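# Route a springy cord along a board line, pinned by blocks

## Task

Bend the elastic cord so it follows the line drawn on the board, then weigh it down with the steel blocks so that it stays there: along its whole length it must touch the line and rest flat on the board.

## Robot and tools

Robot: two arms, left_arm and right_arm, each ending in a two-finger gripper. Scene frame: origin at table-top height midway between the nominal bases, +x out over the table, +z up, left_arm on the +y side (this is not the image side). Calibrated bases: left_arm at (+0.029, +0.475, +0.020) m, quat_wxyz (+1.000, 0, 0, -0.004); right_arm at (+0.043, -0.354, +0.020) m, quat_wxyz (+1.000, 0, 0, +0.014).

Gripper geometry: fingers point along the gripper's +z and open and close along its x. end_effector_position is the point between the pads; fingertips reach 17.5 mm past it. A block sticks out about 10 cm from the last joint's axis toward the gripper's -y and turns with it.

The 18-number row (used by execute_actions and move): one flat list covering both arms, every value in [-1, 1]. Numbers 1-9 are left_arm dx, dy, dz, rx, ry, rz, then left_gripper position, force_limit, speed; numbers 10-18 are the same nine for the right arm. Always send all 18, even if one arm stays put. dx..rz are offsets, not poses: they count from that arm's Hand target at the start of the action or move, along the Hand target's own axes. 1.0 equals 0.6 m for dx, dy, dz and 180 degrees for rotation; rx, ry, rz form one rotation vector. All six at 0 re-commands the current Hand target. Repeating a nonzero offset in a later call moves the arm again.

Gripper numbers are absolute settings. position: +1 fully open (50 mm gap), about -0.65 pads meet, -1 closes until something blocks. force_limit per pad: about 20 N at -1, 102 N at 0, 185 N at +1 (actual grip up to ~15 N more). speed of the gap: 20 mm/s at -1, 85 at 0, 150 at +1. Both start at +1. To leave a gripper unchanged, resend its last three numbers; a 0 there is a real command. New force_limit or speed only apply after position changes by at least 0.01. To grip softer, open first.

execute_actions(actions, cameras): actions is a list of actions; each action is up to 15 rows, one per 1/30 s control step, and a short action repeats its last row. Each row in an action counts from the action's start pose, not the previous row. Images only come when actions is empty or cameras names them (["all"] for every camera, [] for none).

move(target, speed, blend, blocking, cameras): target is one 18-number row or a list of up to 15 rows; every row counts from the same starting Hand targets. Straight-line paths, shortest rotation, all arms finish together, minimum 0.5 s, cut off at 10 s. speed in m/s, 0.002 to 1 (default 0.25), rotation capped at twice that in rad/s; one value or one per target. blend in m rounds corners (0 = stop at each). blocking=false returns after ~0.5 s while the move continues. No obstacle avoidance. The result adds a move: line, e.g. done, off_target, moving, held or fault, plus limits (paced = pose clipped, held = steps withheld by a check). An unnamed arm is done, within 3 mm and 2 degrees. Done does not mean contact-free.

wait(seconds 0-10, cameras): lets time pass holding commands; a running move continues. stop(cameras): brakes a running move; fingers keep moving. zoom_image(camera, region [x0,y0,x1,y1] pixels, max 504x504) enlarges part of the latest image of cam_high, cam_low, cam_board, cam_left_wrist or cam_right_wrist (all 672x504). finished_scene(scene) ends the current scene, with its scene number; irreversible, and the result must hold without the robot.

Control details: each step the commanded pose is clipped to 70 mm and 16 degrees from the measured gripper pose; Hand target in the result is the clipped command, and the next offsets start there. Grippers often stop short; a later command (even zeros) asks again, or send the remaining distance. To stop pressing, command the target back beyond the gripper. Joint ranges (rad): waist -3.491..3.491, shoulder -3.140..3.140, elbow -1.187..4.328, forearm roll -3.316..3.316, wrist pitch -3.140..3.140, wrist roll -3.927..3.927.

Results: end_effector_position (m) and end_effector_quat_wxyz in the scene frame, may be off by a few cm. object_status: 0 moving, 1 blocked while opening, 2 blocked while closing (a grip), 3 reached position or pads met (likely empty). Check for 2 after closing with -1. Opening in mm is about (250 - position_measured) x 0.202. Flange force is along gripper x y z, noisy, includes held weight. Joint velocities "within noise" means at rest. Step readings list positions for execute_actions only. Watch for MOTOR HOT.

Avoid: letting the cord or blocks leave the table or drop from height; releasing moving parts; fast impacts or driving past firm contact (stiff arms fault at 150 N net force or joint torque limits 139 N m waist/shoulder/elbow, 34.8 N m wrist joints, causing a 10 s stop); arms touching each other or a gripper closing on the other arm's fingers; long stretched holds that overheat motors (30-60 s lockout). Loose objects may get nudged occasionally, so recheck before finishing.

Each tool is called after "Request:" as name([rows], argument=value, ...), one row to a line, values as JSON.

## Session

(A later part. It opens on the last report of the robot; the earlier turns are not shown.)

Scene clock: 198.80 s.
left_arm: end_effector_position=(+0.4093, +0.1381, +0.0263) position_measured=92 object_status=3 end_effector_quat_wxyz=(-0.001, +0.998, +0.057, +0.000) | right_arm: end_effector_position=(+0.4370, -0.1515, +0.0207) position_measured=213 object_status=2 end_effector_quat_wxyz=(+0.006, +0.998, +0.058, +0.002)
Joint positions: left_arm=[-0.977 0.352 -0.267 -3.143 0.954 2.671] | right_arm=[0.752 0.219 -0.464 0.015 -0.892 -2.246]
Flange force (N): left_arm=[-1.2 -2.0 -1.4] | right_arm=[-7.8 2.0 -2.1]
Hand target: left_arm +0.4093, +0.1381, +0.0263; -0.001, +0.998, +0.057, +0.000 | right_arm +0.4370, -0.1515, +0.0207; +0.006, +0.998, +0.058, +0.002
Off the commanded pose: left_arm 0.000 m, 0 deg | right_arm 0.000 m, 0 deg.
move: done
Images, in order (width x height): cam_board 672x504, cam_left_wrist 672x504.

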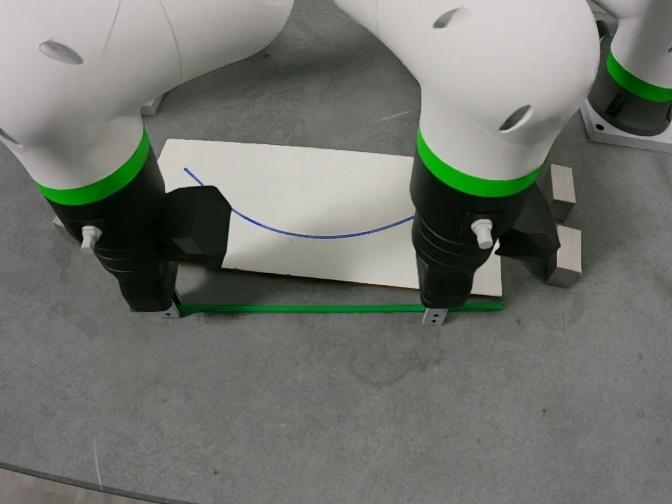

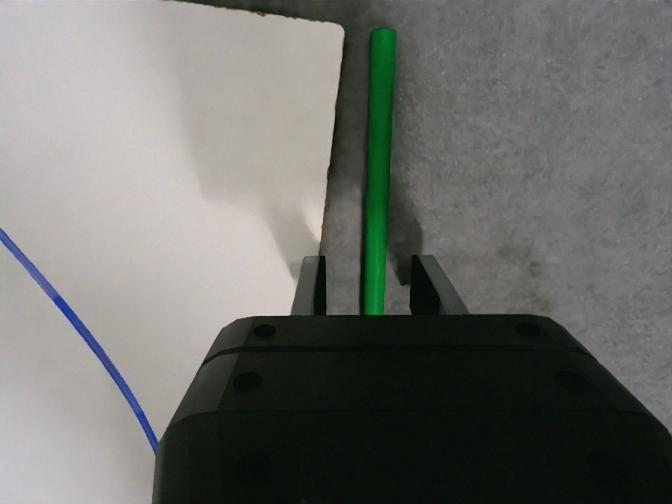

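Request:
execute_actions([
  [[0.006,0,0,0,0,0,0.2,-1,1,0,0,0,0,0,0,-1,-1,0]],
  [[0,0,0.002,0,0,0,0.2,-1,1,0,0,0,0,0,0,-1,-1,0]],
  [[0,0,0.002,0,0,0,0.2,-1,1,0,0,0,0,0,0,-1,-1,0]],
  [[0,0,0.002,0,0,0,0.2,-1,1,0,0,0,0,0,0,-1,-1,0]],
  [[0,0,0.002,0,0,0,0.2,-1,1,0,0,0,0,0,0,-1,-1,0]],
], cameras=["cam_left_wrist"])

Scene clock: 205.00 s.
left_arm: end_effector_position=(+0.4129, +0.1386, +0.0215) position_measured=123 object_status=3 end_effector_quat_wxyz=(-0.001, +0.998, +0.057, +0.000) | right_arm: end_effector_position=(+0.4370, -0.1515, +0.0207) position_measured=213 object_status=2 end_effector_quat_wxyz=(+0.006, +0.998, +0.058, +0.002)
Joint positions: left_arm=[-0.971 0.364 -0.263 -3.144 0.945 2.665] | right_arm=[0.752 0.219 -0.464 0.015 -0.892 -2.246]
Flange force (N): left_arm=[-0.3 -0.9 -0.4] | right_arm=[-7.6 1.9 -2.5]
Flange force at the end of the 1st action (N): left_arm=[-0.3 -0.9 -0.2] | right_arm=[-7.9 1.8 -2.4]
Flange force at the end of the 2nd action (N): left_arm=[-0.5 -0.8 -0.2] | right_arm=[-7.8 2.1 -2.4]
Flange force at the end of the 3rd action (N): left_arm=[-0.3 -1.1 -0.6] | right_arm=[-7.8 1.6 -2.6]
Flange force at the end of the 4th action (N): left_arm=[-0.7 -1.3 0.1] | right_arm=[-7.7 1.8 -2.5]
Hand target: left_arm +0.4129, +0.1386, +0.0215; -0.001, +0.998, +0.057, +0.000 | right_arm +0.4370, -0.1515, +0.0207; +0.006, +0.998, +0.058, +0.002
Off the commanded pose: left_arm 0.000 m, 0 deg | right_arm 0.000 m, 0 deg.
Step readings (end_effector_position of left_arm | right_arm; steps 1 to 15: 1st action; 16 to 30: 2nd action; 31 to 45: 3rd action; 46 to 60: 4th action; 61 to 75: 5th action):
0: (+0.4093, +0.1381, +0.0263) | (+0.4370, -0.1515, +0.0207)
1: (+0.4093, +0.1381, +0.0263) | (+0.4370, -0.1515, +0.0207)
2: (+0.4097, +0.1381, +0.0262) | (+0.4370, -0.1515, +0.0207)
4: (+0.4116, +0.1384, +0.0262) | (+0.4370, -0.1515, +0.0207)
8: (+0.4126, +0.1385, +0.0263) | (+0.4370, -0.1515, +0.0207)
15: (+0.4129, +0.1385, +0.0263) | (+0.4370, -0.1515, +0.0207)
16: (+0.4129, +0.1385, +0.0263) | (+0.4370, -0.1515, +0.0207)
17: (+0.4129, +0.1385, +0.0261) | (+0.4370, -0.1515, +0.0207)
19: (+0.4129, +0.1385, +0.0256) | (+0.4370, -0.1515, +0.0207)
23: (+0.4129, +0.1385, +0.0252) | (+0.4370, -0.1515, +0.0207)
30: (+0.4129, +0.1386, +0.0251) | (+0.4370, -0.1515, +0.0207)
31: (+0.4129, +0.1385, +0.0251) | (+0.4370, -0.1515, +0.0207)
32: (+0.4129, +0.1385, +0.0249) | (+0.4370, -0.1515, +0.0207)
34: (+0.4129, +0.1386, +0.0243) | (+0.4370, -0.1515, +0.0207)
38: (+0.4129, +0.1386, +0.0240) | (+0.4370, -0.1515, +0.0207)
45: (+0.4129, +0.1385, +0.0239) | (+0.4370, -0.1515, +0.0207)
46: (+0.4129, +0.1386, +0.0239) | (+0.4370, -0.1515, +0.0207)
47: (+0.4129, +0.1385, +0.0237) | (+0.4370, -0.1515, +0.0207)
49: (+0.4129, +0.1386, +0.0231) | (+0.4370, -0.1515, +0.0207)
53: (+0.4129, +0.1385, +0.0228) | (+0.4370, -0.1515, +0.0207)
60: (+0.4129, +0.1385, +0.0227) | (+0.4370, -0.1515, +0.0207)
61: (+0.4129, +0.1385, +0.0227) | (+0.4370, -0.1515, +0.0207)
62: (+0.4129, +0.1385, +0.0225) | (+0.4370, -0.1515, +0.0207)
64: (+0.4129, +0.1386, +0.0219) | (+0.4370, -0.1515, +0.0207)
68: (+0.4129, +0.1386, +0.0216) | (+0.4370, -0.1515, +0.0207)
75: (+0.4129, +0.1386, +0.0215) | (+0.4370, -0.1515, +0.0207)
Images, in order (width x height): cam_left_wrist 672x504.

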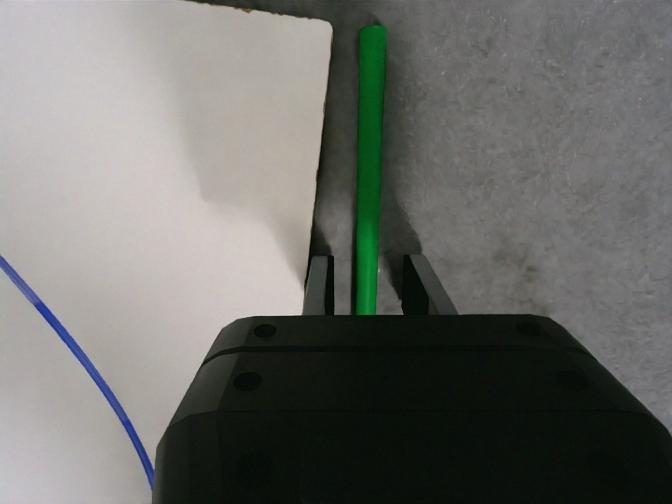

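Request:
move([
  [0,0,0.0015,0,0,0,0.2,-1,1,0,0,0,0,0,0,-1,-1,0],
  [0,0,0.0015,0,0,0,-1,-0.9,0,0,0,0,0,0,0,-1,-1,0],
], speed=0.02, cameras=["cam_left_wrist"])

Scene clock: 208.13 s.
left_arm: end_effector_position=(+0.4129, +0.1386, +0.0206) position_measured=214 object_status=2 end_effector_quat_wxyz=(-0.001, +0.998, +0.057, +0.000) | right_arm: end_effector_position=(+0.4370, -0.1515, +0.0207) position_measured=213 object_status=2 end_effector_quat_wxyz=(+0.006, +0.998, +0.058, +0.002)
Joint positions: left_arm=[-0.971 0.365 -0.264 -3.144 0.943 2.665] | right_arm=[0.752 0.219 -0.464 0.015 -0.892 -2.246]
Flange force (N): left_arm=[-0.6 -0.9 0.0] | right_arm=[-7.8 1.8 -2.4]
Hand target: left_arm +0.4129, +0.1386, +0.0206; -0.001, +0.998, +0.057, +0.000 | right_arm +0.4370, -0.1515, +0.0207; +0.006, +0.998, +0.058, +0.002
Off the commanded pose: left_arm 0.000 m, 0 deg | right_arm 0.000 m, 0 deg.
move: done
Images, in order (width x height): cam_left_wrist 672x504.

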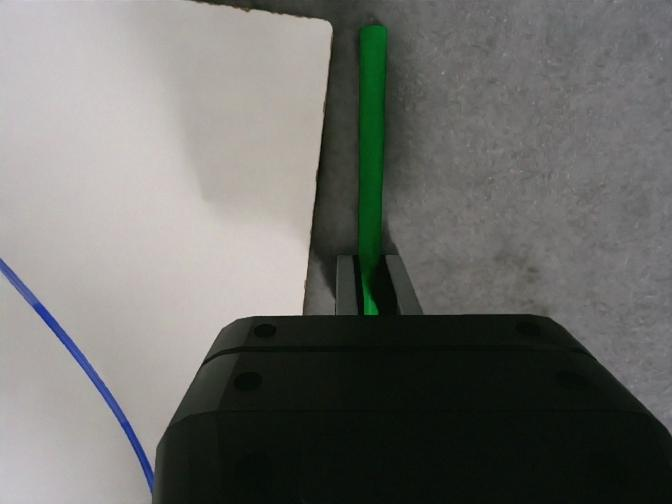

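Request:
move([
  [0,0,-0.05,0,0,0,-1,-0.9,0,0,0,-0.05,0,0,0,-1,-1,0],
  [-0.1231,0.0069,-0.05,0,0,0.037,-1,-0.9,0,-0.1797,0.001,-0.05,0,0,0.037,-1,-1,0],
], speed=0.12, cameras=["cam_left_wrist","cam_right_wrist","cam_board"])

Scene clock: 217.83 s.
left_arm: end_effector_position=(+0.3400, +0.1260, +0.0505) position_measured=214 object_status=2 end_effector_quat_wxyz=(-0.001, +1.000, -0.001, +0.000) | right_arm: end_effector_position=(+0.3298, -0.1642, +0.0503) position_measured=213 object_status=2 end_effector_quat_wxyz=(+0.006, +1.000, +0.000, +0.003)
Joint positions: left_arm=[-1.118 0.228 -0.363 -3.143 0.982 2.696] | right_arm=[0.954 -0.076 -0.698 0.013 -0.956 -2.562]
Flange force (N): left_arm=[0.1 -4.4 -0.4] | right_arm=[-8.0 6.7 -1.7]
Hand target: left_arm +0.3400, +0.1260, +0.0505; -0.001, +1.000, -0.001, +0.000 | right_arm +0.3298, -0.1642, +0.0503; +0.006, +1.000, +0.000, +0.003
Off the commanded pose: left_arm 0.000 m, 0 deg | right_arm 0.000 m, 0 deg.
move: done
Images, in order (width x height): cam_board 672x504, cam_left_wrist 672x504, cam_right_wrist 672x504.

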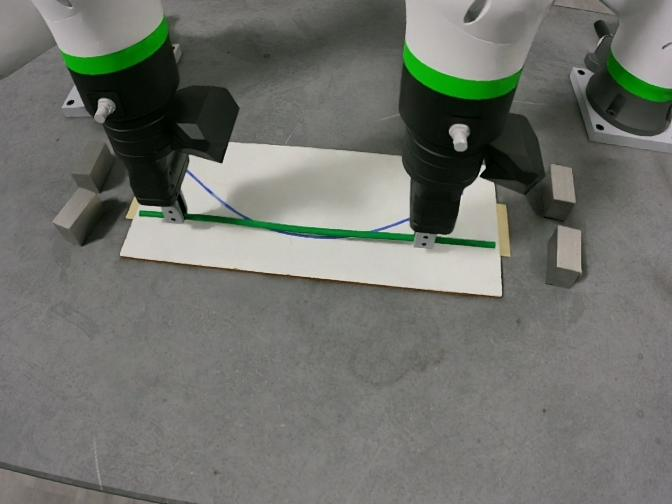

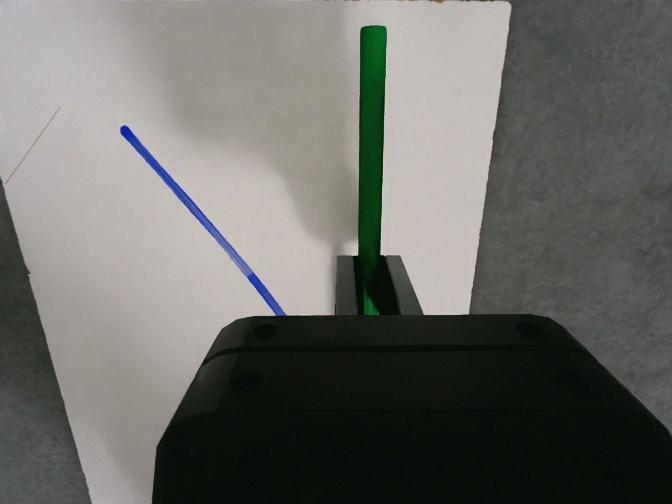

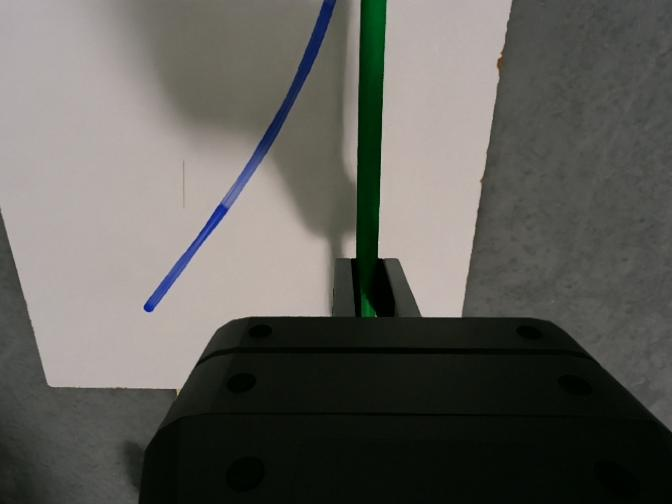

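Request:
move(target=[0,0,0.0267,0,0,0,-1,-0.9,0,0,0,0.0267,0,0,0,-1,-1,0], speed=0.1)

Request:
execute_actions([
  [[0,0,0.002,0,0,0,-1,-0.9,0,0,0,0.002,0,0,0,-1,-1,0]],
  [[0,0,0.002,0,0,0,-1,-0.9,0,0,0,0.002,0,0,0,-1,-1,0]],
  [[0,0,0.002,0,0,0,-1,-0.9,0,0,0,0.002,0,0,0,-1,-1,0]],
], cameras=["cam_board","cam_left_wrist"])

Scene clock: 221.73 s.
left_arm: end_effector_position=(+0.3400, +0.1260, +0.0346) position_measured=214 object_status=2 end_effector_quat_wxyz=(-0.001, +1.000, -0.001, +0.000) | right_arm: end_effector_position=(+0.3299, -0.1644, +0.0343) position_measured=213 object_status=2 end_effector_quat_wxyz=(+0.006, +1.000, +0.000, +0.003)
Joint positions: left_arm=[-1.118 0.252 -0.378 -3.143 0.943 2.696] | right_arm=[0.953 -0.046 -0.716 0.014 -0.907 -2.562]
Flange force (N): left_arm=[-0.3 -3.9 0.7] | right_arm=[-7.5 6.2 -0.8]
Hand target: left_arm +0.3400, +0.1260, +0.0345; -0.001, +1.000, -0.001, +0.000 | right_arm +0.3299, -0.1644, +0.0343; +0.006, +1.000, +0.000, +0.003
Off the commanded pose: left_arm 0.000 m, 0 deg | right_arm 0.000 m, 0 deg.
move: done

Scene clock: 223.43 s.
left_arm: end_effector_position=(+0.3400, +0.1260, +0.0309) position_measured=214 object_status=2 end_effector_quat_wxyz=(-0.001, +1.000, -0.001, +0.000) | right_arm: end_effector_position=(+0.3299, -0.1644, +0.0307) position_measured=213 object_status=2 end_effector_quat_wxyz=(+0.006, +1.000, +0.000, +0.003)
Joint positions: left_arm=[-1.118 0.257 -0.381 -3.143 0.934 2.696] | right_arm=[0.953 -0.038 -0.72 0.014 -0.896 -2.562]
Flange force (N): left_arm=[-0.8 -5.6 -0.1] | right_arm=[-7.3 8.2 -1.6]
Flange force at the end of the 1st action (N): left_arm=[-0.6 -4.5 0.2] | right_arm=[-7.6 6.9 -1.8]
Flange force at the end of the 2nd action (N): left_arm=[-0.4 -4.7 -0.2] | right_arm=[-7.9 7.6 -2.2]
Hand target: left_arm +0.3400, +0.1260, +0.0309; -0.001, +1.000, -0.001, +0.000 | right_arm +0.3299, -0.1644, +0.0307; +0.006, +1.000, +0.000, +0.003
Off the commanded pose: left_arm 0.000 m, 0 deg | right_arm 0.000 m, 0 deg.
Step readings (end_effector_position of left_arm | right_arm; steps 1 to 15: 1st action; 16 to 30: 2nd action; 31 to 45: 3rd action):
0: (+0.3400, +0.1260, +0.0346) | (+0.3299, -0.1644, +0.0343)
1: (+0.3400, +0.1260, +0.0345) | (+0.3299, -0.1644, +0.0343)
2: (+0.3400, +0.1260, +0.0343) | (+0.3299, -0.1644, +0.0341)
4: (+0.3400, +0.1260, +0.0337) | (+0.3299, -0.1644, +0.0335)
8: (+0.3400, +0.1260, +0.0334) | (+0.3299, -0.1644, +0.0332)
15: (+0.3400, +0.1260, +0.0333) | (+0.3299, -0.1644, +0.0331)
16: (+0.3400, +0.1260, +0.0333) | (+0.3299, -0.1644, +0.0331)
17: (+0.3400, +0.1260, +0.0331) | (+0.3299, -0.1644, +0.0329)
19: (+0.3400, +0.1260, +0.0325) | (+0.3299, -0.1644, +0.0323)
23: (+0.3400, +0.1260, +0.0322) | (+0.3299, -0.1644, +0.0320)
30: (+0.3400, +0.1260, +0.0321) | (+0.3299, -0.1644, +0.0319)
31: (+0.3400, +0.1260, +0.0321) | (+0.3299, -0.1644, +0.0319)
32: (+0.3400, +0.1260, +0.0318) | (+0.3299, -0.1644, +0.0317)
34: (+0.3400, +0.1260, +0.0313) | (+0.3299, -0.1644, +0.0311)
38: (+0.3400, +0.1260, +0.0310) | (+0.3299, -0.1644, +0.0308)
45: (+0.3400, +0.1260, +0.0309) | (+0.3299, -0.1644, +0.0307)
Images, in order (width x height): cam_board 672x504, cam_left_wrist 672x504.

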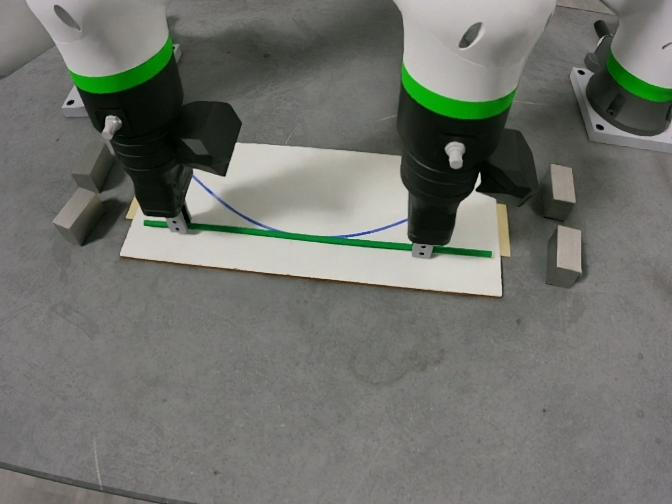

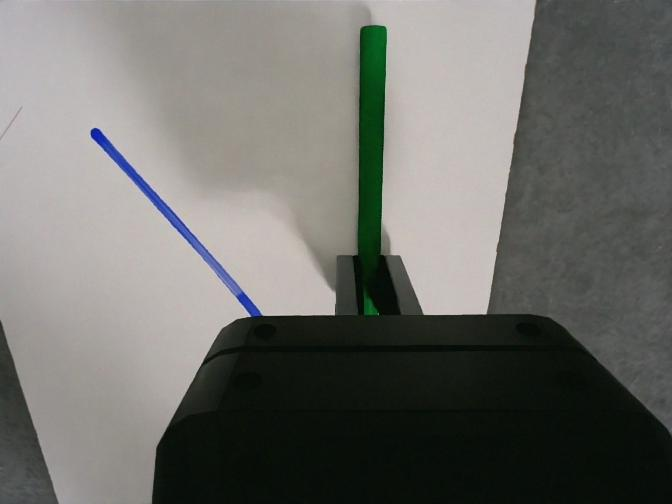

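Request:
execute_actions([
  [[0,0,0.0018,0,0,0,-1,-0.9,0,0,0,0.0018,0,0,0,-1,-1,0]],
  [[0,0,0.0018,0,0,0,-1,-0.9,0,0,0,0.0018,0,0,0,-1,-1,0]],
  [[0,0,0.0018,0,0,0,-1,-0.9,0,0,0,0.0018,0,0,0,-1,-1,0]],
], cameras=["cam_left_wrist"])

Scene clock: 227.57 s.
left_arm: end_effector_position=(+0.3400, +0.1260, +0.0277) position_measured=214 object_status=2 end_effector_quat_wxyz=(-0.001, +1.000, -0.001, +0.000) | right_arm: end_effector_position=(+0.3299, -0.1645, +0.0274) position_measured=213 object_status=2 end_effector_quat_wxyz=(+0.006, +1.000, +0.000, +0.003)
Joint positions: left_arm=[-1.118 0.262 -0.384 -3.143 0.927 2.696] | right_arm=[0.953 -0.032 -0.724 0.014 -0.886 -2.562]
Flange force (N): left_arm=[0.0 -5.5 -0.2] | right_arm=[-7.6 8.1 -1.9]
Flange force at the end of the 1st action (N): left_arm=[-0.6 -5.3 0.2] | right_arm=[-7.6 8.0 -1.8]
Flange force at the end of the 2nd action (N): left_arm=[-0.5 -5.4 -0.3] | right_arm=[-7.4 7.8 -1.9]
Hand target: left_arm +0.3400, +0.1260, +0.0277; -0.001, +1.000, -0.001, +0.000 | right_arm +0.3299, -0.1645, +0.0274; +0.006, +1.000, +0.000, +0.003
Off the commanded pose: left_arm 0.000 m, 0 deg | right_arm 0.000 m, 0 deg.
Step readings (end_effector_position of left_arm | right_arm; steps 1 to 15: 1st action; 16 to 30: 2nd action; 31 to 45: 3rd action):
0: (+0.3400, +0.1260, +0.0309) | (+0.3299, -0.1644, +0.0307)
1: (+0.3400, +0.1260, +0.0309) | (+0.3299, -0.1644, +0.0307)
2: (+0.3400, +0.1260, +0.0307) | (+0.3299, -0.1644, +0.0305)
4: (+0.3400, +0.1260, +0.0302) | (+0.3299, -0.1645, +0.0300)
8: (+0.3400, +0.1260, +0.0299) | (+0.3299, -0.1644, +0.0297)
15: (+0.3400, +0.1260, +0.0298) | (+0.3299, -0.1644, +0.0296)
16: (+0.3400, +0.1260, +0.0298) | (+0.3299, -0.1644, +0.0296)
17: (+0.3400, +0.1260, +0.0296) | (+0.3299, -0.1644, +0.0295)
19: (+0.3400, +0.1260, +0.0291) | (+0.3299, -0.1645, +0.0289)
23: (+0.3400, +0.1260, +0.0288) | (+0.3299, -0.1645, +0.0286)
30: (+0.3400, +0.1260, +0.0288) | (+0.3299, -0.1645, +0.0285)
31: (+0.3400, +0.1260, +0.0288) | (+0.3299, -0.1645, +0.0285)
32: (+0.3400, +0.1260, +0.0286) | (+0.3299, -0.1644, +0.0283)
34: (+0.3400, +0.1260, +0.0281) | (+0.3299, -0.1645, +0.0278)
38: (+0.3400, +0.1260, +0.0277) | (+0.3299, -0.1645, +0.0275)
45: (+0.3400, +0.1260, +0.0277) | (+0.3299, -0.1645, +0.0274)
Images, in order (width x height): cam_left_wrist 672x504.

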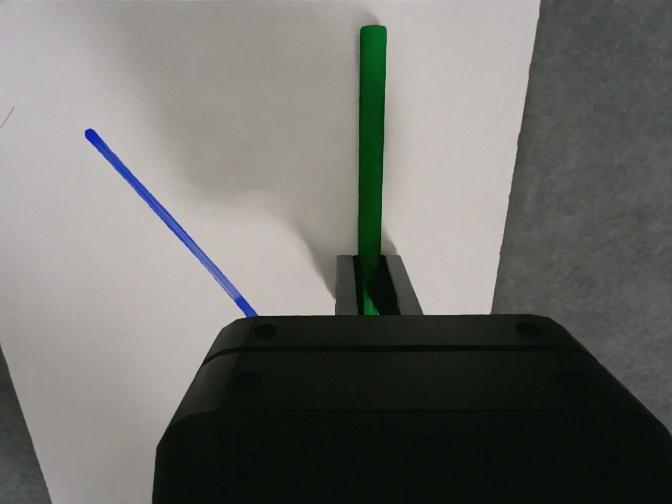

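Request:
move([
  [0,0,0.0012,0,0,0,-1,-0.9,0,0,0,0.0012,0,0,0,-1,-1,0],
  [0,0,0.0012,0,0,0,-0.1,-0.9,0,0,0,0.0012,0,0,0,-0.1,-1,0],
  [0,0,-0.18,0,0,0,0.5,-0.9,0,0,0,-0.18,0,0,0,0.5,-1,0],
], speed=[0.02,0.02,0.3], cameras=["cam_left_wrist","cam_right_wrist","cam_board"])

Scene clock: 252.77 s.
left_arm: end_effector_position=(+0.3400, +0.1257, +0.1357) position_measured=78 object_status=3 end_effector_quat_wxyz=(-0.001, +1.000, -0.001, +0.000) | right_arm: end_effector_position=(+0.3294, -0.1632, +0.1354) position_measured=78 object_status=3 end_effector_quat_wxyz=(+0.006, +1.000, +0.000, +0.003)
Joint positions: left_arm=[-1.119 0.126 -0.26 -3.143 1.187 2.696] | right_arm=[0.957 -0.198 -0.576 0.012 -1.2 -2.561]
Flange force (N): left_arm=[-0.5 -0.7 -0.3] | right_arm=[-7.7 3.4 0.5]
Hand target: left_arm +0.3400, +0.1257, +0.1357; -0.001, +1.000, -0.001, +0.000 | right_arm +0.3294, -0.1632, +0.1354; +0.006, +1.000, +0.000, +0.003
Off the commanded pose: left_arm 0.000 m, 0 deg | right_arm 0.000 m, 0 deg.
move: done
Images, in order (width x height): cam_board 672x504, cam_left_wrist 672x504, cam_right_wrist 672x504.

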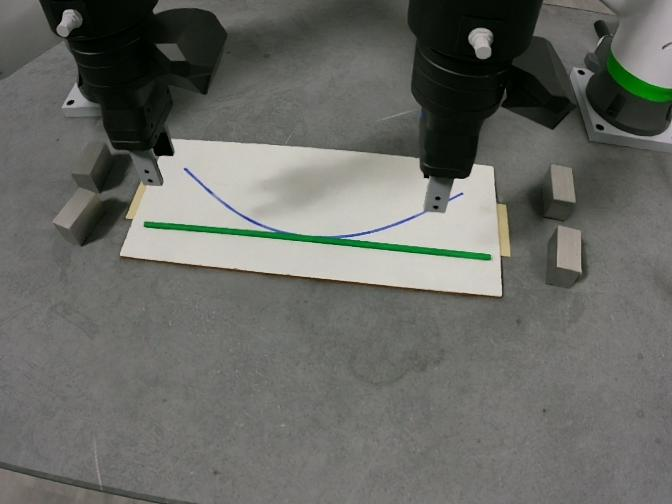

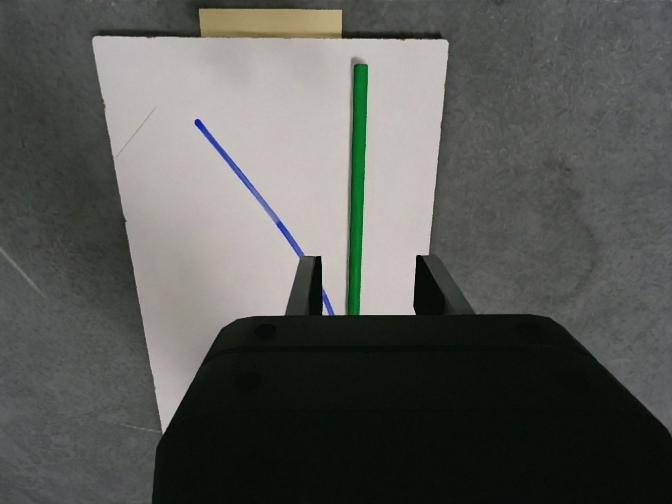

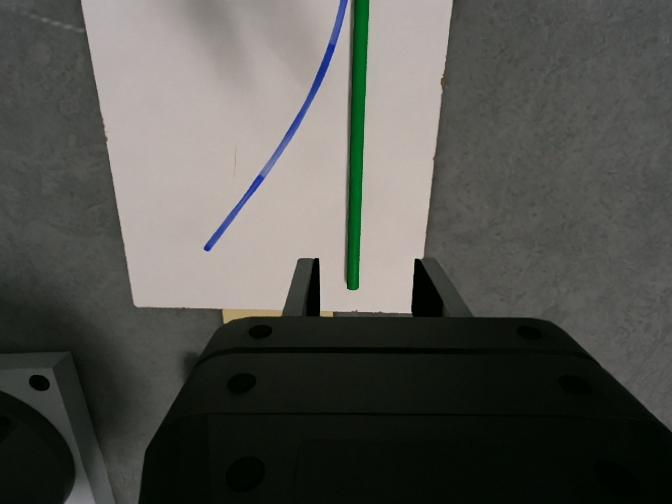

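Request:
move(target=[-0.009,-0.2955,0.05,0,0,0.5,1,-0.5,1,-0.005,0.2463,0.058,0,0,-0.4056,1,-0.5,1], speed=0.5, cameras=["cam_left_wrist","cam_right_wrist"])

Scene clock: 269.30 s.
left_arm: end_effector_position=(+0.3349, +0.3031, +0.1061) position_measured=3 object_status=3 end_effector_quat_wxyz=(-0.001, +0.706, -0.708, -0.001) | right_arm: end_effector_position=(+0.3264, -0.3114, +0.1023) position_measured=3 object_status=3 end_effector_quat_wxyz=(+0.006, +0.804, +0.595, -0.001)
Joint positions: left_arm=[-0.886 -0.145 -0.604 -3.144 1.114 0.893] | right_arm=[0.607 -0.345 -0.766 0.014 -1.153 -0.939]
Flange force (N): left_arm=[-0.1 3.2 -0.1] | right_arm=[-4.6 -9.2 0.5]
Hand target: left_arm +0.3349, +0.3031, +0.1061; -0.001, +0.706, -0.708, -0.001 | right_arm +0.3264, -0.3114, +0.1023; +0.006, +0.804, +0.595, -0.001
Off the commanded pose: left_arm 0.000 m, 0 deg | right_arm 0.000 m, 0 deg.
move: done
Images, in order (width x height): cam_left_wrist 672x504, cam_right_wrist 672x504.

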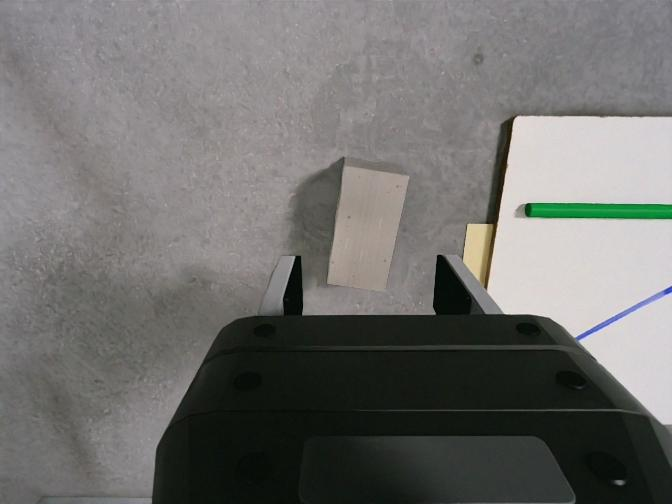

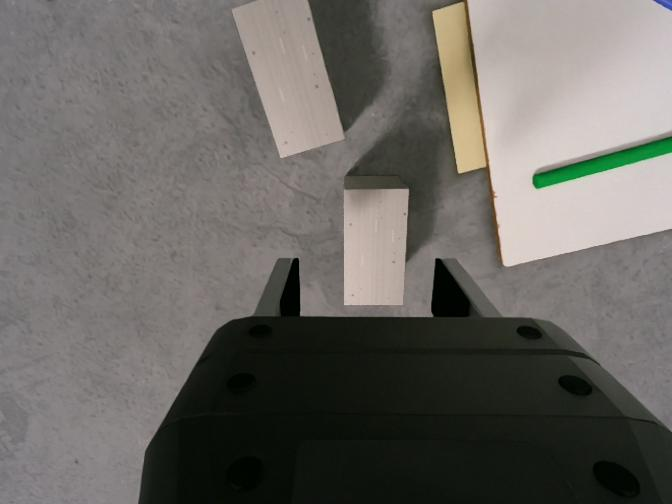

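Request:
move([
  [0.005,-0.0067,0.09,0,0,0.05,1,-0.5,0,0.0125,0.002,0.085,0,0,0,1,-0.5,0],
  [0.005,-0.0067,0.1235,0,0,0.05,1,-0.5,0,0.0125,0.002,0.117,0,0,0,1,-0.5,0],
  [0.005,-0.0067,0.1235,0,0,0.05,-1,-0.5,0,0.0125,0.002,0.117,0,0,0,-1,-0.5,0],
], speed=[0.2,0.06,0.1], cameras=["cam_left_wrist","cam_right_wrist"])

Scene clock: 277.00 s.
left_arm: end_effector_position=(+0.3390, +0.3003, +0.0320) position_measured=104 object_status=2 end_effector_quat_wxyz=(+0.001, -0.649, +0.761, +0.001) | right_arm: end_effector_position=(+0.3302, -0.3054, +0.0321) position_measured=104 object_status=2 end_effector_quat_wxyz=(+0.006, +0.804, +0.595, -0.001)
Joint positions: left_arm=[-0.882 -0.011 -0.686 -3.144 0.898 0.732] | right_arm=[0.617 -0.203 -0.857 0.016 -0.92 -0.952]
Flange force (N): left_arm=[-2.8 0.7 -1.7] | right_arm=[-3.6 -8.4 -0.6]
Hand target: left_arm +0.3390, +0.3003, +0.0320; +0.001, -0.649, +0.761, +0.001 | right_arm +0.3301, -0.3054, +0.0321; +0.006, +0.804, +0.595, -0.001
Off the commanded pose: left_arm 0.000 m, 0 deg | right_arm 0.000 m, 0 deg.
move: done
Images, in order (width x height): cam_left_wrist 672x504, cam_right_wrist 672x504.

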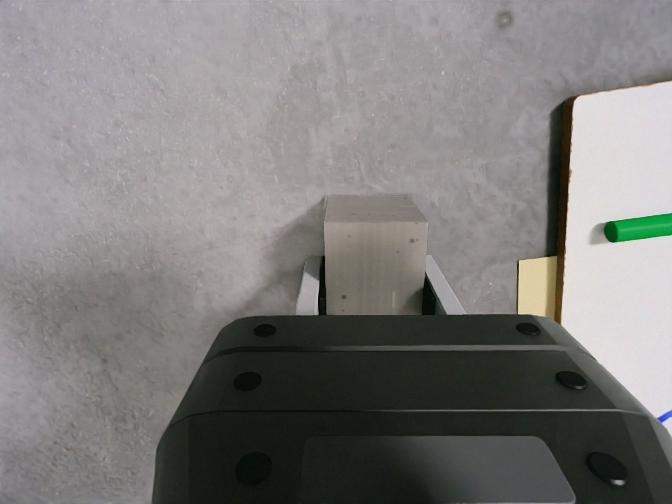

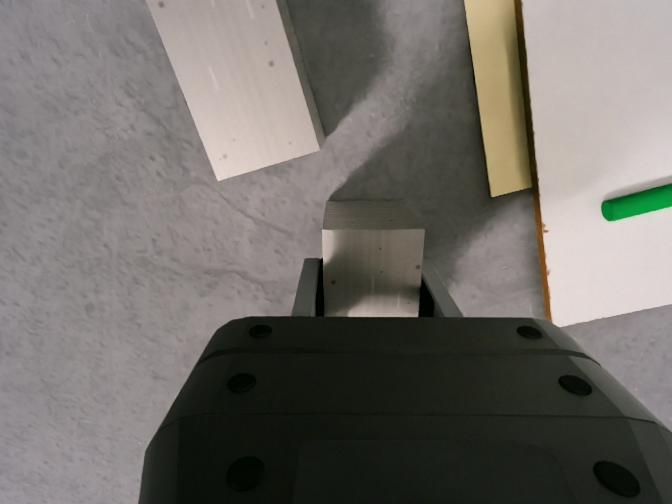

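Request:
move([
  [0,0,-0.12,0,0,0,-1,-0.5,0,0,0,-0.12,0,0,0,-1,-0.5,0],
  [0.425,0.0249,-0.0883,0,0,-0.1756,-1,-0.5,0,0.1403,-0.1425,-0.0883,0,0,0.01,-1,-0.5,0],
], speed=0.3, blend=[0.03,0], cameras=["cam_left_wrist","cam_board"])

Scene clock: 290.53 s.
left_arm: end_effector_position=(+0.2838, +0.0508, +0.0844) position_measured=104 object_status=2 end_effector_quat_wxyz=(-0.001, +0.831, -0.556, -0.001) | right_arm: end_effector_position=(+0.2728, -0.1993, +0.0835) position_measured=104 object_status=2 end_effector_quat_wxyz=(+0.006, +0.813, +0.582, -0.001)
Joint positions: left_arm=[-1.289 0.246 -0.249 -3.143 1.079 1.69] | right_arm=[1.065 -0.345 -0.813 0.011 -1.111 -1.427]
Flange force (N): left_arm=[-0.8 -0.1 6.0] | right_arm=[-6.5 -4.8 5.5]
Hand target: left_arm +0.2838, +0.0508, +0.0843; -0.001, +0.831, -0.556, -0.001 | right_arm +0.2728, -0.1992, +0.0835; +0.006, +0.813, +0.582, -0.001
Off the commanded pose: left_arm 0.000 m, 0 deg | right_arm 0.000 m, 0 deg.
move: done
Images, in order (width x height): cam_board 672x504, cam_left_wrist 672x504.

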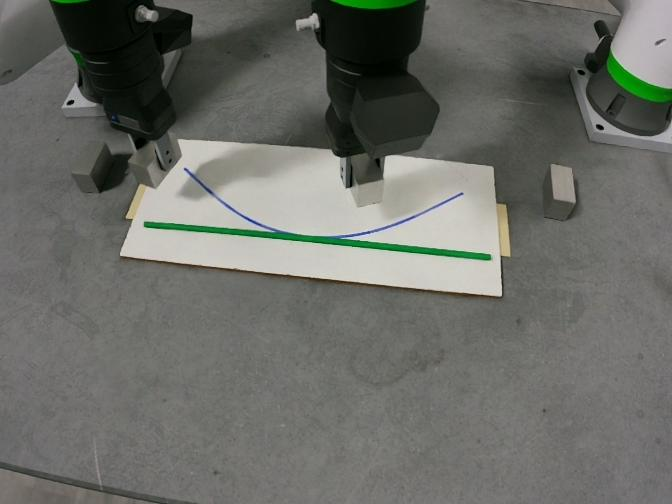

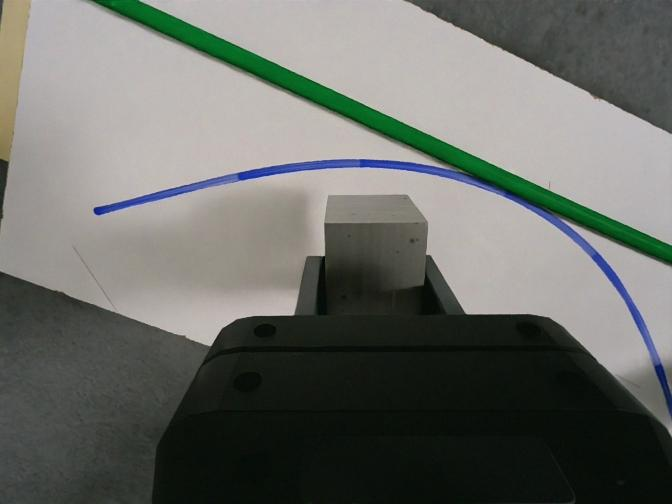

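Request:
move(target=[0,0,0.0707,0,0,0,-1,-0.5,0,0,0,0,0,0,0,-1,-0.5,0], speed=0.12, cameras=["cam_left_wrist"])

Scene clock: 293.30 s.
left_arm: end_effector_position=(+0.2837, +0.0509, +0.0420) position_measured=104 object_status=2 end_effector_quat_wxyz=(-0.001, +0.831, -0.556, -0.001) | right_arm: end_effector_position=(+0.2728, -0.1992, +0.0835) position_measured=104 object_status=2 end_effector_quat_wxyz=(+0.006, +0.813, +0.582, -0.001)
Joint positions: left_arm=[-1.289 0.301 -0.292 -3.143 0.98 1.69] | right_arm=[1.065 -0.345 -0.813 0.011 -1.111 -1.427]
Flange force (N): left_arm=[-1.9 -0.3 4.7] | right_arm=[-6.3 -6.5 5.2]
Hand target: left_arm +0.2838, +0.0509, +0.0419; -0.001, +0.831, -0.556, -0.001 | right_arm +0.2728, -0.1992, +0.0835; +0.006, +0.813, +0.582, -0.001
Off the commanded pose: left_arm 0.000 m, 0 deg | right_arm 0.000 m, 0 deg.
move: done
Images, in order (width x height): cam_left_wrist 672x504.

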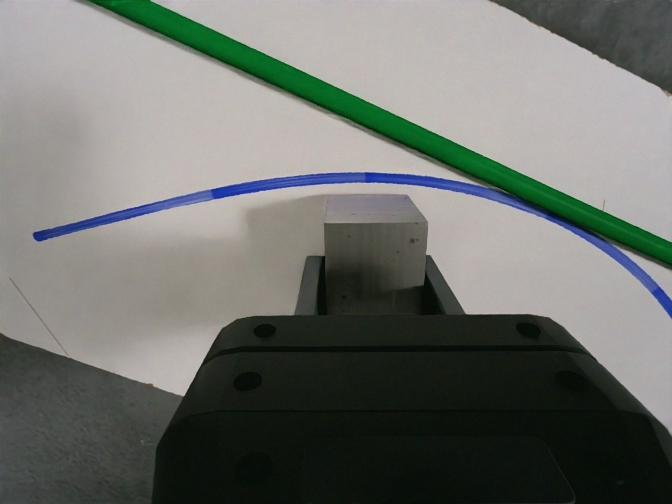

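Request:
execute_actions([
  [[0,-0.0017,0.002,0,0,0,-1,-0.5,0,0,0,0,0,0,0,-1,-0.5,0]],
  [[0,0,0.0015,0,0,0,-1,-0.5,0,0,0,0,0,0,0,-1,-0.5,0]],
  [[0,0,0.0015,0,0,0,-1,-0.5,0,0,0,0,0,0,0,-1,-0.5,0]],
  [[0,0,0.0015,0,0,0,-1,-0.5,0,0,0,0,0,0,0,-1,-0.5,0]],
])

Scene clock: 304.53 s.
left_arm: end_effector_position=(+0.2848, +0.0513, +0.0381) position_measured=104 object_status=2 end_effector_quat_wxyz=(-0.001, +0.831, -0.556, -0.001) | right_arm: end_effector_position=(+0.2728, -0.1992, +0.0835) position_measured=104 object_status=2 end_effector_quat_wxyz=(+0.006, +0.813, +0.582, -0.001)
Joint positions: left_arm=[-1.287 0.307 -0.295 -3.143 0.971 1.688] | right_arm=[1.065 -0.345 -0.813 0.011 -1.111 -1.427]
Flange force (N): left_arm=[-37.6 11.8 -87.3] | right_arm=[-6.3 -7.0 5.4]
Flange force at the end of the 1st action (N): left_arm=[-0.8 0.2 5.2] | right_arm=[-6.0 -6.8 5.2]
Flange force at the end of the 2nd action (N): left_arm=[-1.0 -0.2 4.9] | right_arm=[-6.4 -7.0 5.3]
Flange force at the end of the 3rd action (N): left_arm=[-0.8 0.0 4.6] | right_arm=[-6.5 -7.0 5.6]
Hand target: left_arm +0.2847, +0.0513, +0.0380; -0.001, +0.831, -0.556, -0.001 | right_arm +0.2728, -0.1992, +0.0835; +0.006, +0.813, +0.582, -0.001
Off the commanded pose: left_arm 0.000 m, 0 deg | right_arm 0.000 m, 0 deg.
Step readings (end_effector_position of left_arm | right_arm; steps 1 to 15: 1st action; 16 to 30: 2nd action; 31 to 45: 3rd action; 46 to 60: 4th action):
0: (+0.2838, +0.0509, +0.0419) | (+0.2728, -0.1992, +0.0835)
1: (+0.2838, +0.0509, +0.0419) | (+0.2728, -0.1992, +0.0835)
2: (+0.2840, +0.0509, +0.0417) | (+0.2728, -0.1992, +0.0835)
4: (+0.2844, +0.0511, +0.0412) | (+0.2728, -0.1992, +0.0835)
8: (+0.2847, +0.0512, +0.0408) | (+0.2728, -0.1992, +0.0835)
15: (+0.2847, +0.0513, +0.0407) | (+0.2728, -0.1992, +0.0835)
16: (+0.2847, +0.0513, +0.0407) | (+0.2728, -0.1992, +0.0835)
17: (+0.2848, +0.0512, +0.0406) | (+0.2728, -0.1992, +0.0835)
19: (+0.2847, +0.0513, +0.0401) | (+0.2728, -0.1992, +0.0835)
23: (+0.2847, +0.0513, +0.0399) | (+0.2728, -0.1992, +0.0835)
30: (+0.2847, +0.0513, +0.0398) | (+0.2728, -0.1992, +0.0835)
31: (+0.2847, +0.0513, +0.0398) | (+0.2728, -0.1992, +0.0835)
32: (+0.2848, +0.0512, +0.0397) | (+0.2728, -0.1992, +0.0835)
34: (+0.2847, +0.0513, +0.0392) | (+0.2728, -0.1992, +0.0835)
38: (+0.2847, +0.0513, +0.0390) | (+0.2728, -0.1992, +0.0835)
45: (+0.2847, +0.0513, +0.0389) | (+0.2728, -0.1992, +0.0835)
46: (+0.2847, +0.0513, +0.0389) | (+0.2728, -0.1992, +0.0835)
47: (+0.2847, +0.0513, +0.0388) | (+0.2728, -0.1992, +0.0835)
49: (+0.2848, +0.0513, +0.0385) | (+0.2728, -0.1992, +0.0835)
53: (+0.2848, +0.0512, +0.0383) | (+0.2728, -0.1992, +0.0835)
60: (+0.2848, +0.0513, +0.0381) | (+0.2728, -0.1992, +0.0835)

Request:
move([
  [0,0,-0.0005,0,0,0,-1,-0.5,0,0,0,0,0,0,0,-1,-0.5,0],
  [0,0,-0.0005,0,0,0,0.6,-0.5,0,0,0,0,0,0,0,-1,-0.5,0],
  [0,0,-0.12,0,0,0,0.6,-0.5,0,0,0,0,0,0,0,-1,-0.5,0],
  [-0.429,-0.0868,-0.1117,0,0,0.124,0.6,-0.5,0,0.0,0.0,0,0,0,0,-1,-0.5,0],
  [-0.429,-0.0868,-0.1117,0,0,0.124,1,-0.5,0,0.224,-0.0757,0.0625,0,0,0,-1,-0.5,0],
], speed=[0.05,0.1,0.25,0.4,0.25], blend=[0,0,0.02,0.03,0], cameras=["cam_left_wrist","cam_right_wrist","cam_board"])

Request:
zoom_image(camera="cam_board", region=[200, 120, 440, 300])

Scene clock: 317.27 s.
left_arm: end_effector_position=(+0.2344, +0.3089, +0.1057) position_measured=3 object_status=3 end_effector_quat_wxyz=(-0.001, +0.708, -0.706, -0.001) | right_arm: end_effector_position=(+0.2734, -0.0578, +0.0444) position_measured=104 object_status=2 end_effector_quat_wxyz=(+0.006, +0.813, +0.582, -0.001)
Joint positions: left_arm=[-1.189 -0.426 -0.803 -3.143 1.196 1.201] | right_arm=[1.242 0.021 -0.62 0.01 -0.94 -1.606]
Flange force (N): left_arm=[-1.8 1.1 -0.6] | right_arm=[-7.5 -4.1 3.8]
Hand target: left_arm +0.2344, +0.3089, +0.1057; -0.001, +0.708, -0.706, -0.001 | right_arm +0.2734, -0.0578, +0.0444; +0.006, +0.813, +0.582, -0.001
Off the commanded pose: left_arm 0.000 m, 0 deg | right_arm 0.000 m, 0 deg.
move: done; limits=paced
Images, in order (width x height): cam_board 672x504, cam_left_wrist 672x504, cam_right_wrist 672x504.

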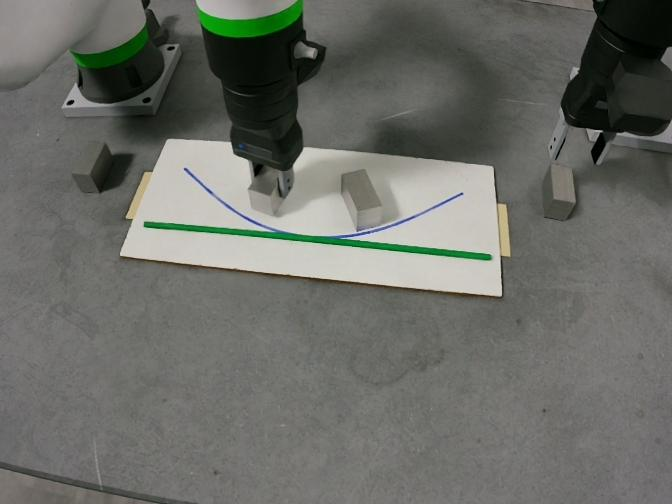

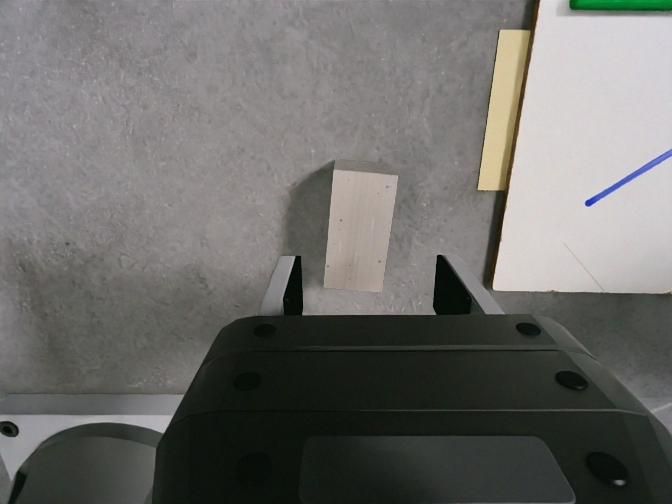

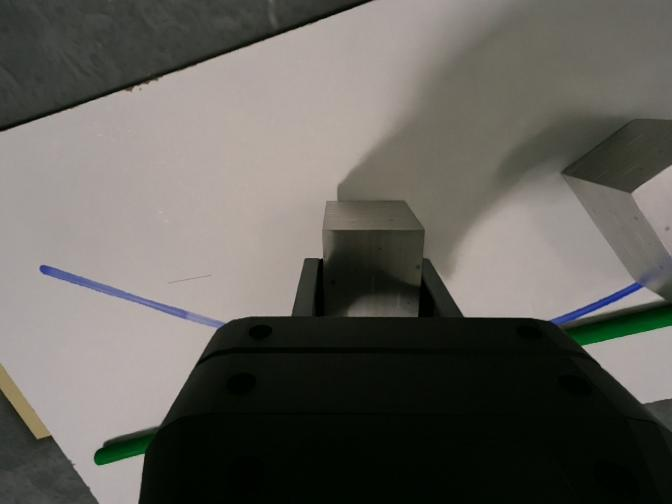

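Scaled by 2.100.

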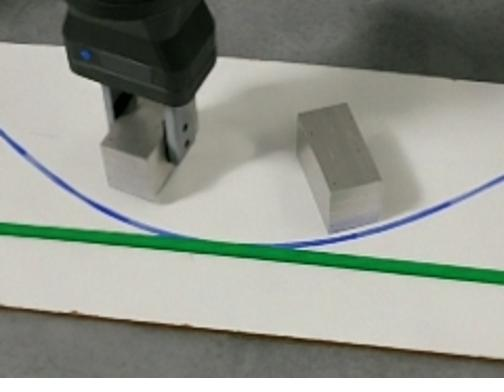

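Request:
move([
  [0,-0.004,0.09,0,0,0.028,1,-0.5,0,0,0,0.0065,0,0,0,-1,-0.5,0],
  [0,-0.004,0.123,0,0,0.028,1,-0.5,0,0,0,0.0065,0,0,0,-1,-0.5,0],
  [0,-0.004,0.123,0,0,0.028,-1,-0.5,0,0,0,0.0065,0,0,0,-1,-0.5,0],
], speed=[0.2,0.06,0.1], cameras=["cam_board"])

Request:
zoom_image(camera="cam_board", region=[220, 160, 400, 280])

Scene clock: 328.97 s.
left_arm: end_effector_position=(+0.2368, +0.3091, +0.0318) position_measured=104 object_status=2 end_effector_quat_wxyz=(-0.001, +0.676, -0.736, -0.001) | right_arm: end_effector_position=(+0.2734, -0.0579, +0.0405) position_measured=104 object_status=2 end_effector_quat_wxyz=(+0.006, +0.813, +0.582, -0.001)
Joint positions: left_arm=[-1.179 -0.287 -0.913 -3.143 0.947 1.103] | right_arm=[1.242 0.028 -0.624 0.01 -0.928 -1.606]
Flange force (N): left_arm=[-1.3 0.4 1.7] | right_arm=[-7.2 -3.8 3.5]
Hand target: left_arm +0.2368, +0.3090, +0.0319; -0.001, +0.676, -0.737, -0.001 | right_arm +0.2734, -0.0579, +0.0405; +0.006, +0.813, +0.582, -0.001
Off the commanded pose: left_arm 0.000 m, 0 deg | right_arm 0.000 m, 0 deg.
move: done
Images, in order (width x height): cam_board 672x504.

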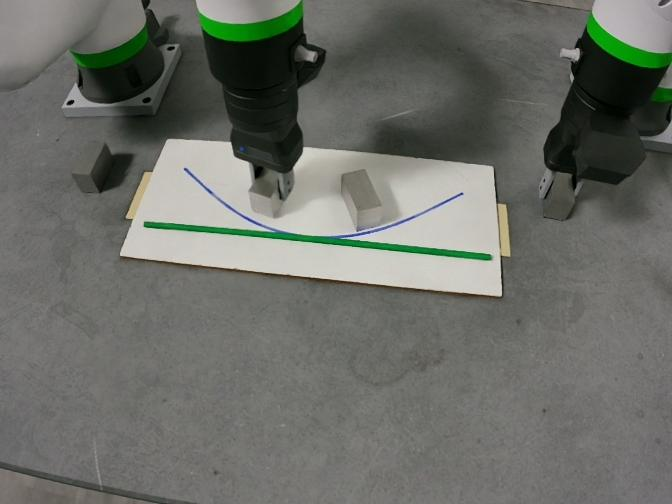

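Scaled by 2.800.

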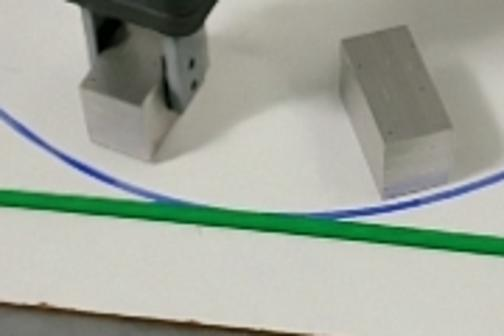

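Request:
execute_actions([
  [[0,0,-0.1,0,0,0,-1,-0.5,0,0,0.008,0,0,0,0,-1,-0.5,0]],
  [[0,0,0,0,0,0,-1,-0.5,0,0,0.007,0.0018,0,0,0,-1,-0.5,0]],
], cameras=["cam_board","cam_right_wrist"])

Request:
zoom_image(camera="cam_board", region=[220, 160, 400, 280])

Scene clock: 335.23 s.
left_arm: end_effector_position=(+0.2368, +0.3089, +0.0919) position_measured=104 object_status=2 end_effector_quat_wxyz=(-0.001, +0.676, -0.737, -0.001) | right_arm: end_effector_position=(+0.2819, -0.0608, +0.0395) position_measured=104 object_status=2 end_effector_quat_wxyz=(+0.006, +0.813, +0.582, -0.001)
Joint positions: left_arm=[-1.18 -0.4 -0.823 -3.143 1.15 1.103] | right_arm=[1.216 0.038 -0.617 0.011 -0.925 -1.581]
Flange force (N): left_arm=[-1.5 1.6 4.7] | right_arm=[-7.1 -3.9 3.5]
Flange force at the end of the 1st action (N): left_arm=[-0.4 -1.3 2.4] | right_arm=[-7.2 -3.8 3.4]
Hand target: left_arm +0.2368, +0.3089, +0.0919; -0.001, +0.676, -0.737, -0.001 | right_arm +0.2819, -0.0608, +0.0395; +0.006, +0.813, +0.582, -0.001
Off the commanded pose: left_arm 0.000 m, 0 deg | right_arm 0.000 m, 0 deg.
Step readings (end_effector_position of left_arm | right_arm; steps 1 to 15: 1st action; 16 to 30: 2nd action):
0: (+0.2368, +0.3090, +0.0319) | (+0.2734, -0.0579, +0.0405)
1: (+0.2368, +0.3090, +0.0319) | (+0.2734, -0.0579, +0.0405)
2: (+0.2368, +0.3090, +0.0324) | (+0.2738, -0.0582, +0.0404)
4: (+0.2379, +0.3080, +0.0414) | (+0.2760, -0.0591, +0.0403)
8: (+0.2404, +0.3069, +0.0722) | (+0.2777, -0.0593, +0.0405)
15: (+0.2372, +0.3088, +0.0907) | (+0.2780, -0.0594, +0.0405)
16: (+0.2370, +0.3088, +0.0911) | (+0.2780, -0.0594, +0.0405)
17: (+0.2370, +0.3088, +0.0914) | (+0.2783, -0.0596, +0.0404)
19: (+0.2369, +0.3089, +0.0916) | (+0.2804, -0.0604, +0.0399)
23: (+0.2368, +0.3089, +0.0918) | (+0.2816, -0.0607, +0.0395)
30: (+0.2368, +0.3089, +0.0919) | (+0.2819, -0.0608, +0.0395)
Images, in order (width x height): cam_board 672x504, cam_right_wrist 672x504.

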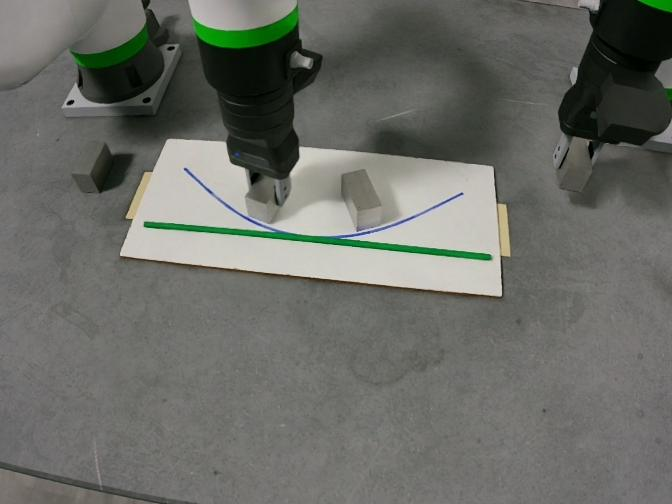

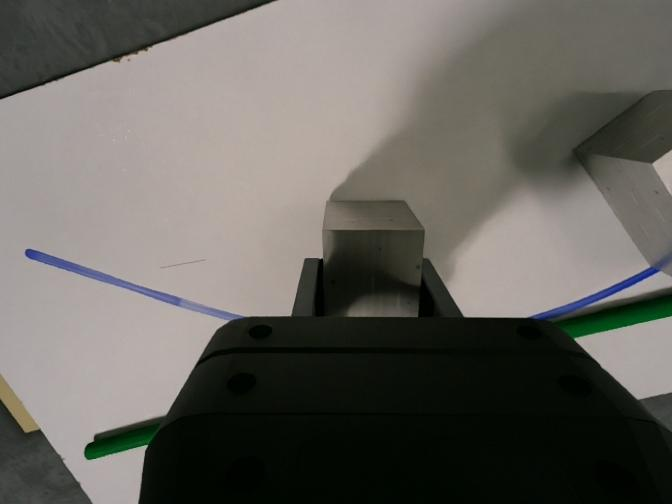

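Scaled by 2.800.

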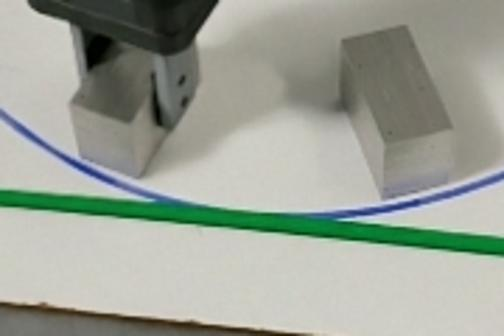

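Request:
execute_actions([
  [[0,0,0,0,0,0,-1,-0.5,0,0,0,0.0012,0,0,0,-1,-0.5,0]],
  [[0,0,0,0,0,0,-1,-0.5,0,0,0,0.001,0,0,0,-1,-0.5,0]],
  [[0,0,0,0,0,0,-1,-0.5,0,0,0,0.001,0,0,0,-1,-0.5,0]],
])

Scene clock: 339.50 s.
left_arm: end_effector_position=(+0.2368, +0.3089, +0.0919) position_measured=104 object_status=2 end_effector_quat_wxyz=(-0.001, +0.676, -0.737, -0.001) | right_arm: end_effector_position=(+0.2819, -0.0608, +0.0376) position_measured=104 object_status=2 end_effector_quat_wxyz=(+0.006, +0.813, +0.582, -0.001)
Joint positions: left_arm=[-1.18 -0.4 -0.823 -3.143 1.15 1.103] | right_arm=[1.216 0.041 -0.619 0.011 -0.92 -1.581]
Flange force (N): left_arm=[-1.2 1.9 4.6] | right_arm=[-31.8 -18.3 -73.3]
Flange force at the end of the 1st action (N): left_arm=[-1.2 1.7 4.5] | right_arm=[-7.9 -4.1 4.1]
Flange force at the end of the 2nd action (N): left_arm=[-2.5 1.7 4.5] | right_arm=[-20.2 -15.9 -42.3]
Hand target: left_arm +0.2368, +0.3089, +0.0919; -0.001, +0.676, -0.737, -0.001 | right_arm +0.2819, -0.0608, +0.0376; +0.006, +0.813, +0.582, -0.001
Off the commanded pose: left_arm 0.000 m, 0 deg | right_arm 0.000 m, 0 deg.
Step readings (end_effector_position of left_arm | right_arm; steps 1 to 15: 1st action; 16 to 30: 2nd action; 31 to 45: 3rd action):
0: (+0.2368, +0.3089, +0.0919) | (+0.2819, -0.0608, +0.0395)
1: (+0.2368, +0.3089, +0.0919) | (+0.2819, -0.0608, +0.0395)
2: (+0.2368, +0.3089, +0.0919) | (+0.2820, -0.0607, +0.0394)
4: (+0.2368, +0.3089, +0.0919) | (+0.2820, -0.0605, +0.0392)
8: (+0.2368, +0.3089, +0.0919) | (+0.2820, -0.0607, +0.0389)
15: (+0.2368, +0.3089, +0.0919) | (+0.2819, -0.0608, +0.0388)
16: (+0.2368, +0.3089, +0.0919) | (+0.2819, -0.0608, +0.0388)
17: (+0.2368, +0.3089, +0.0919) | (+0.2819, -0.0608, +0.0387)
19: (+0.2368, +0.3089, +0.0919) | (+0.2819, -0.0608, +0.0384)
23: (+0.2368, +0.3089, +0.0919) | (+0.2819, -0.0608, +0.0383)
30: (+0.2368, +0.3089, +0.0919) | (+0.2819, -0.0608, +0.0382)
31: (+0.2368, +0.3089, +0.0919) | (+0.2819, -0.0608, +0.0382)
32: (+0.2368, +0.3089, +0.0919) | (+0.2819, -0.0608, +0.0381)
34: (+0.2368, +0.3089, +0.0919) | (+0.2819, -0.0608, +0.0379)
38: (+0.2368, +0.3089, +0.0919) | (+0.2819, -0.0608, +0.0376)
45: (+0.2368, +0.3089, +0.0919) | (+0.2819, -0.0608, +0.0376)


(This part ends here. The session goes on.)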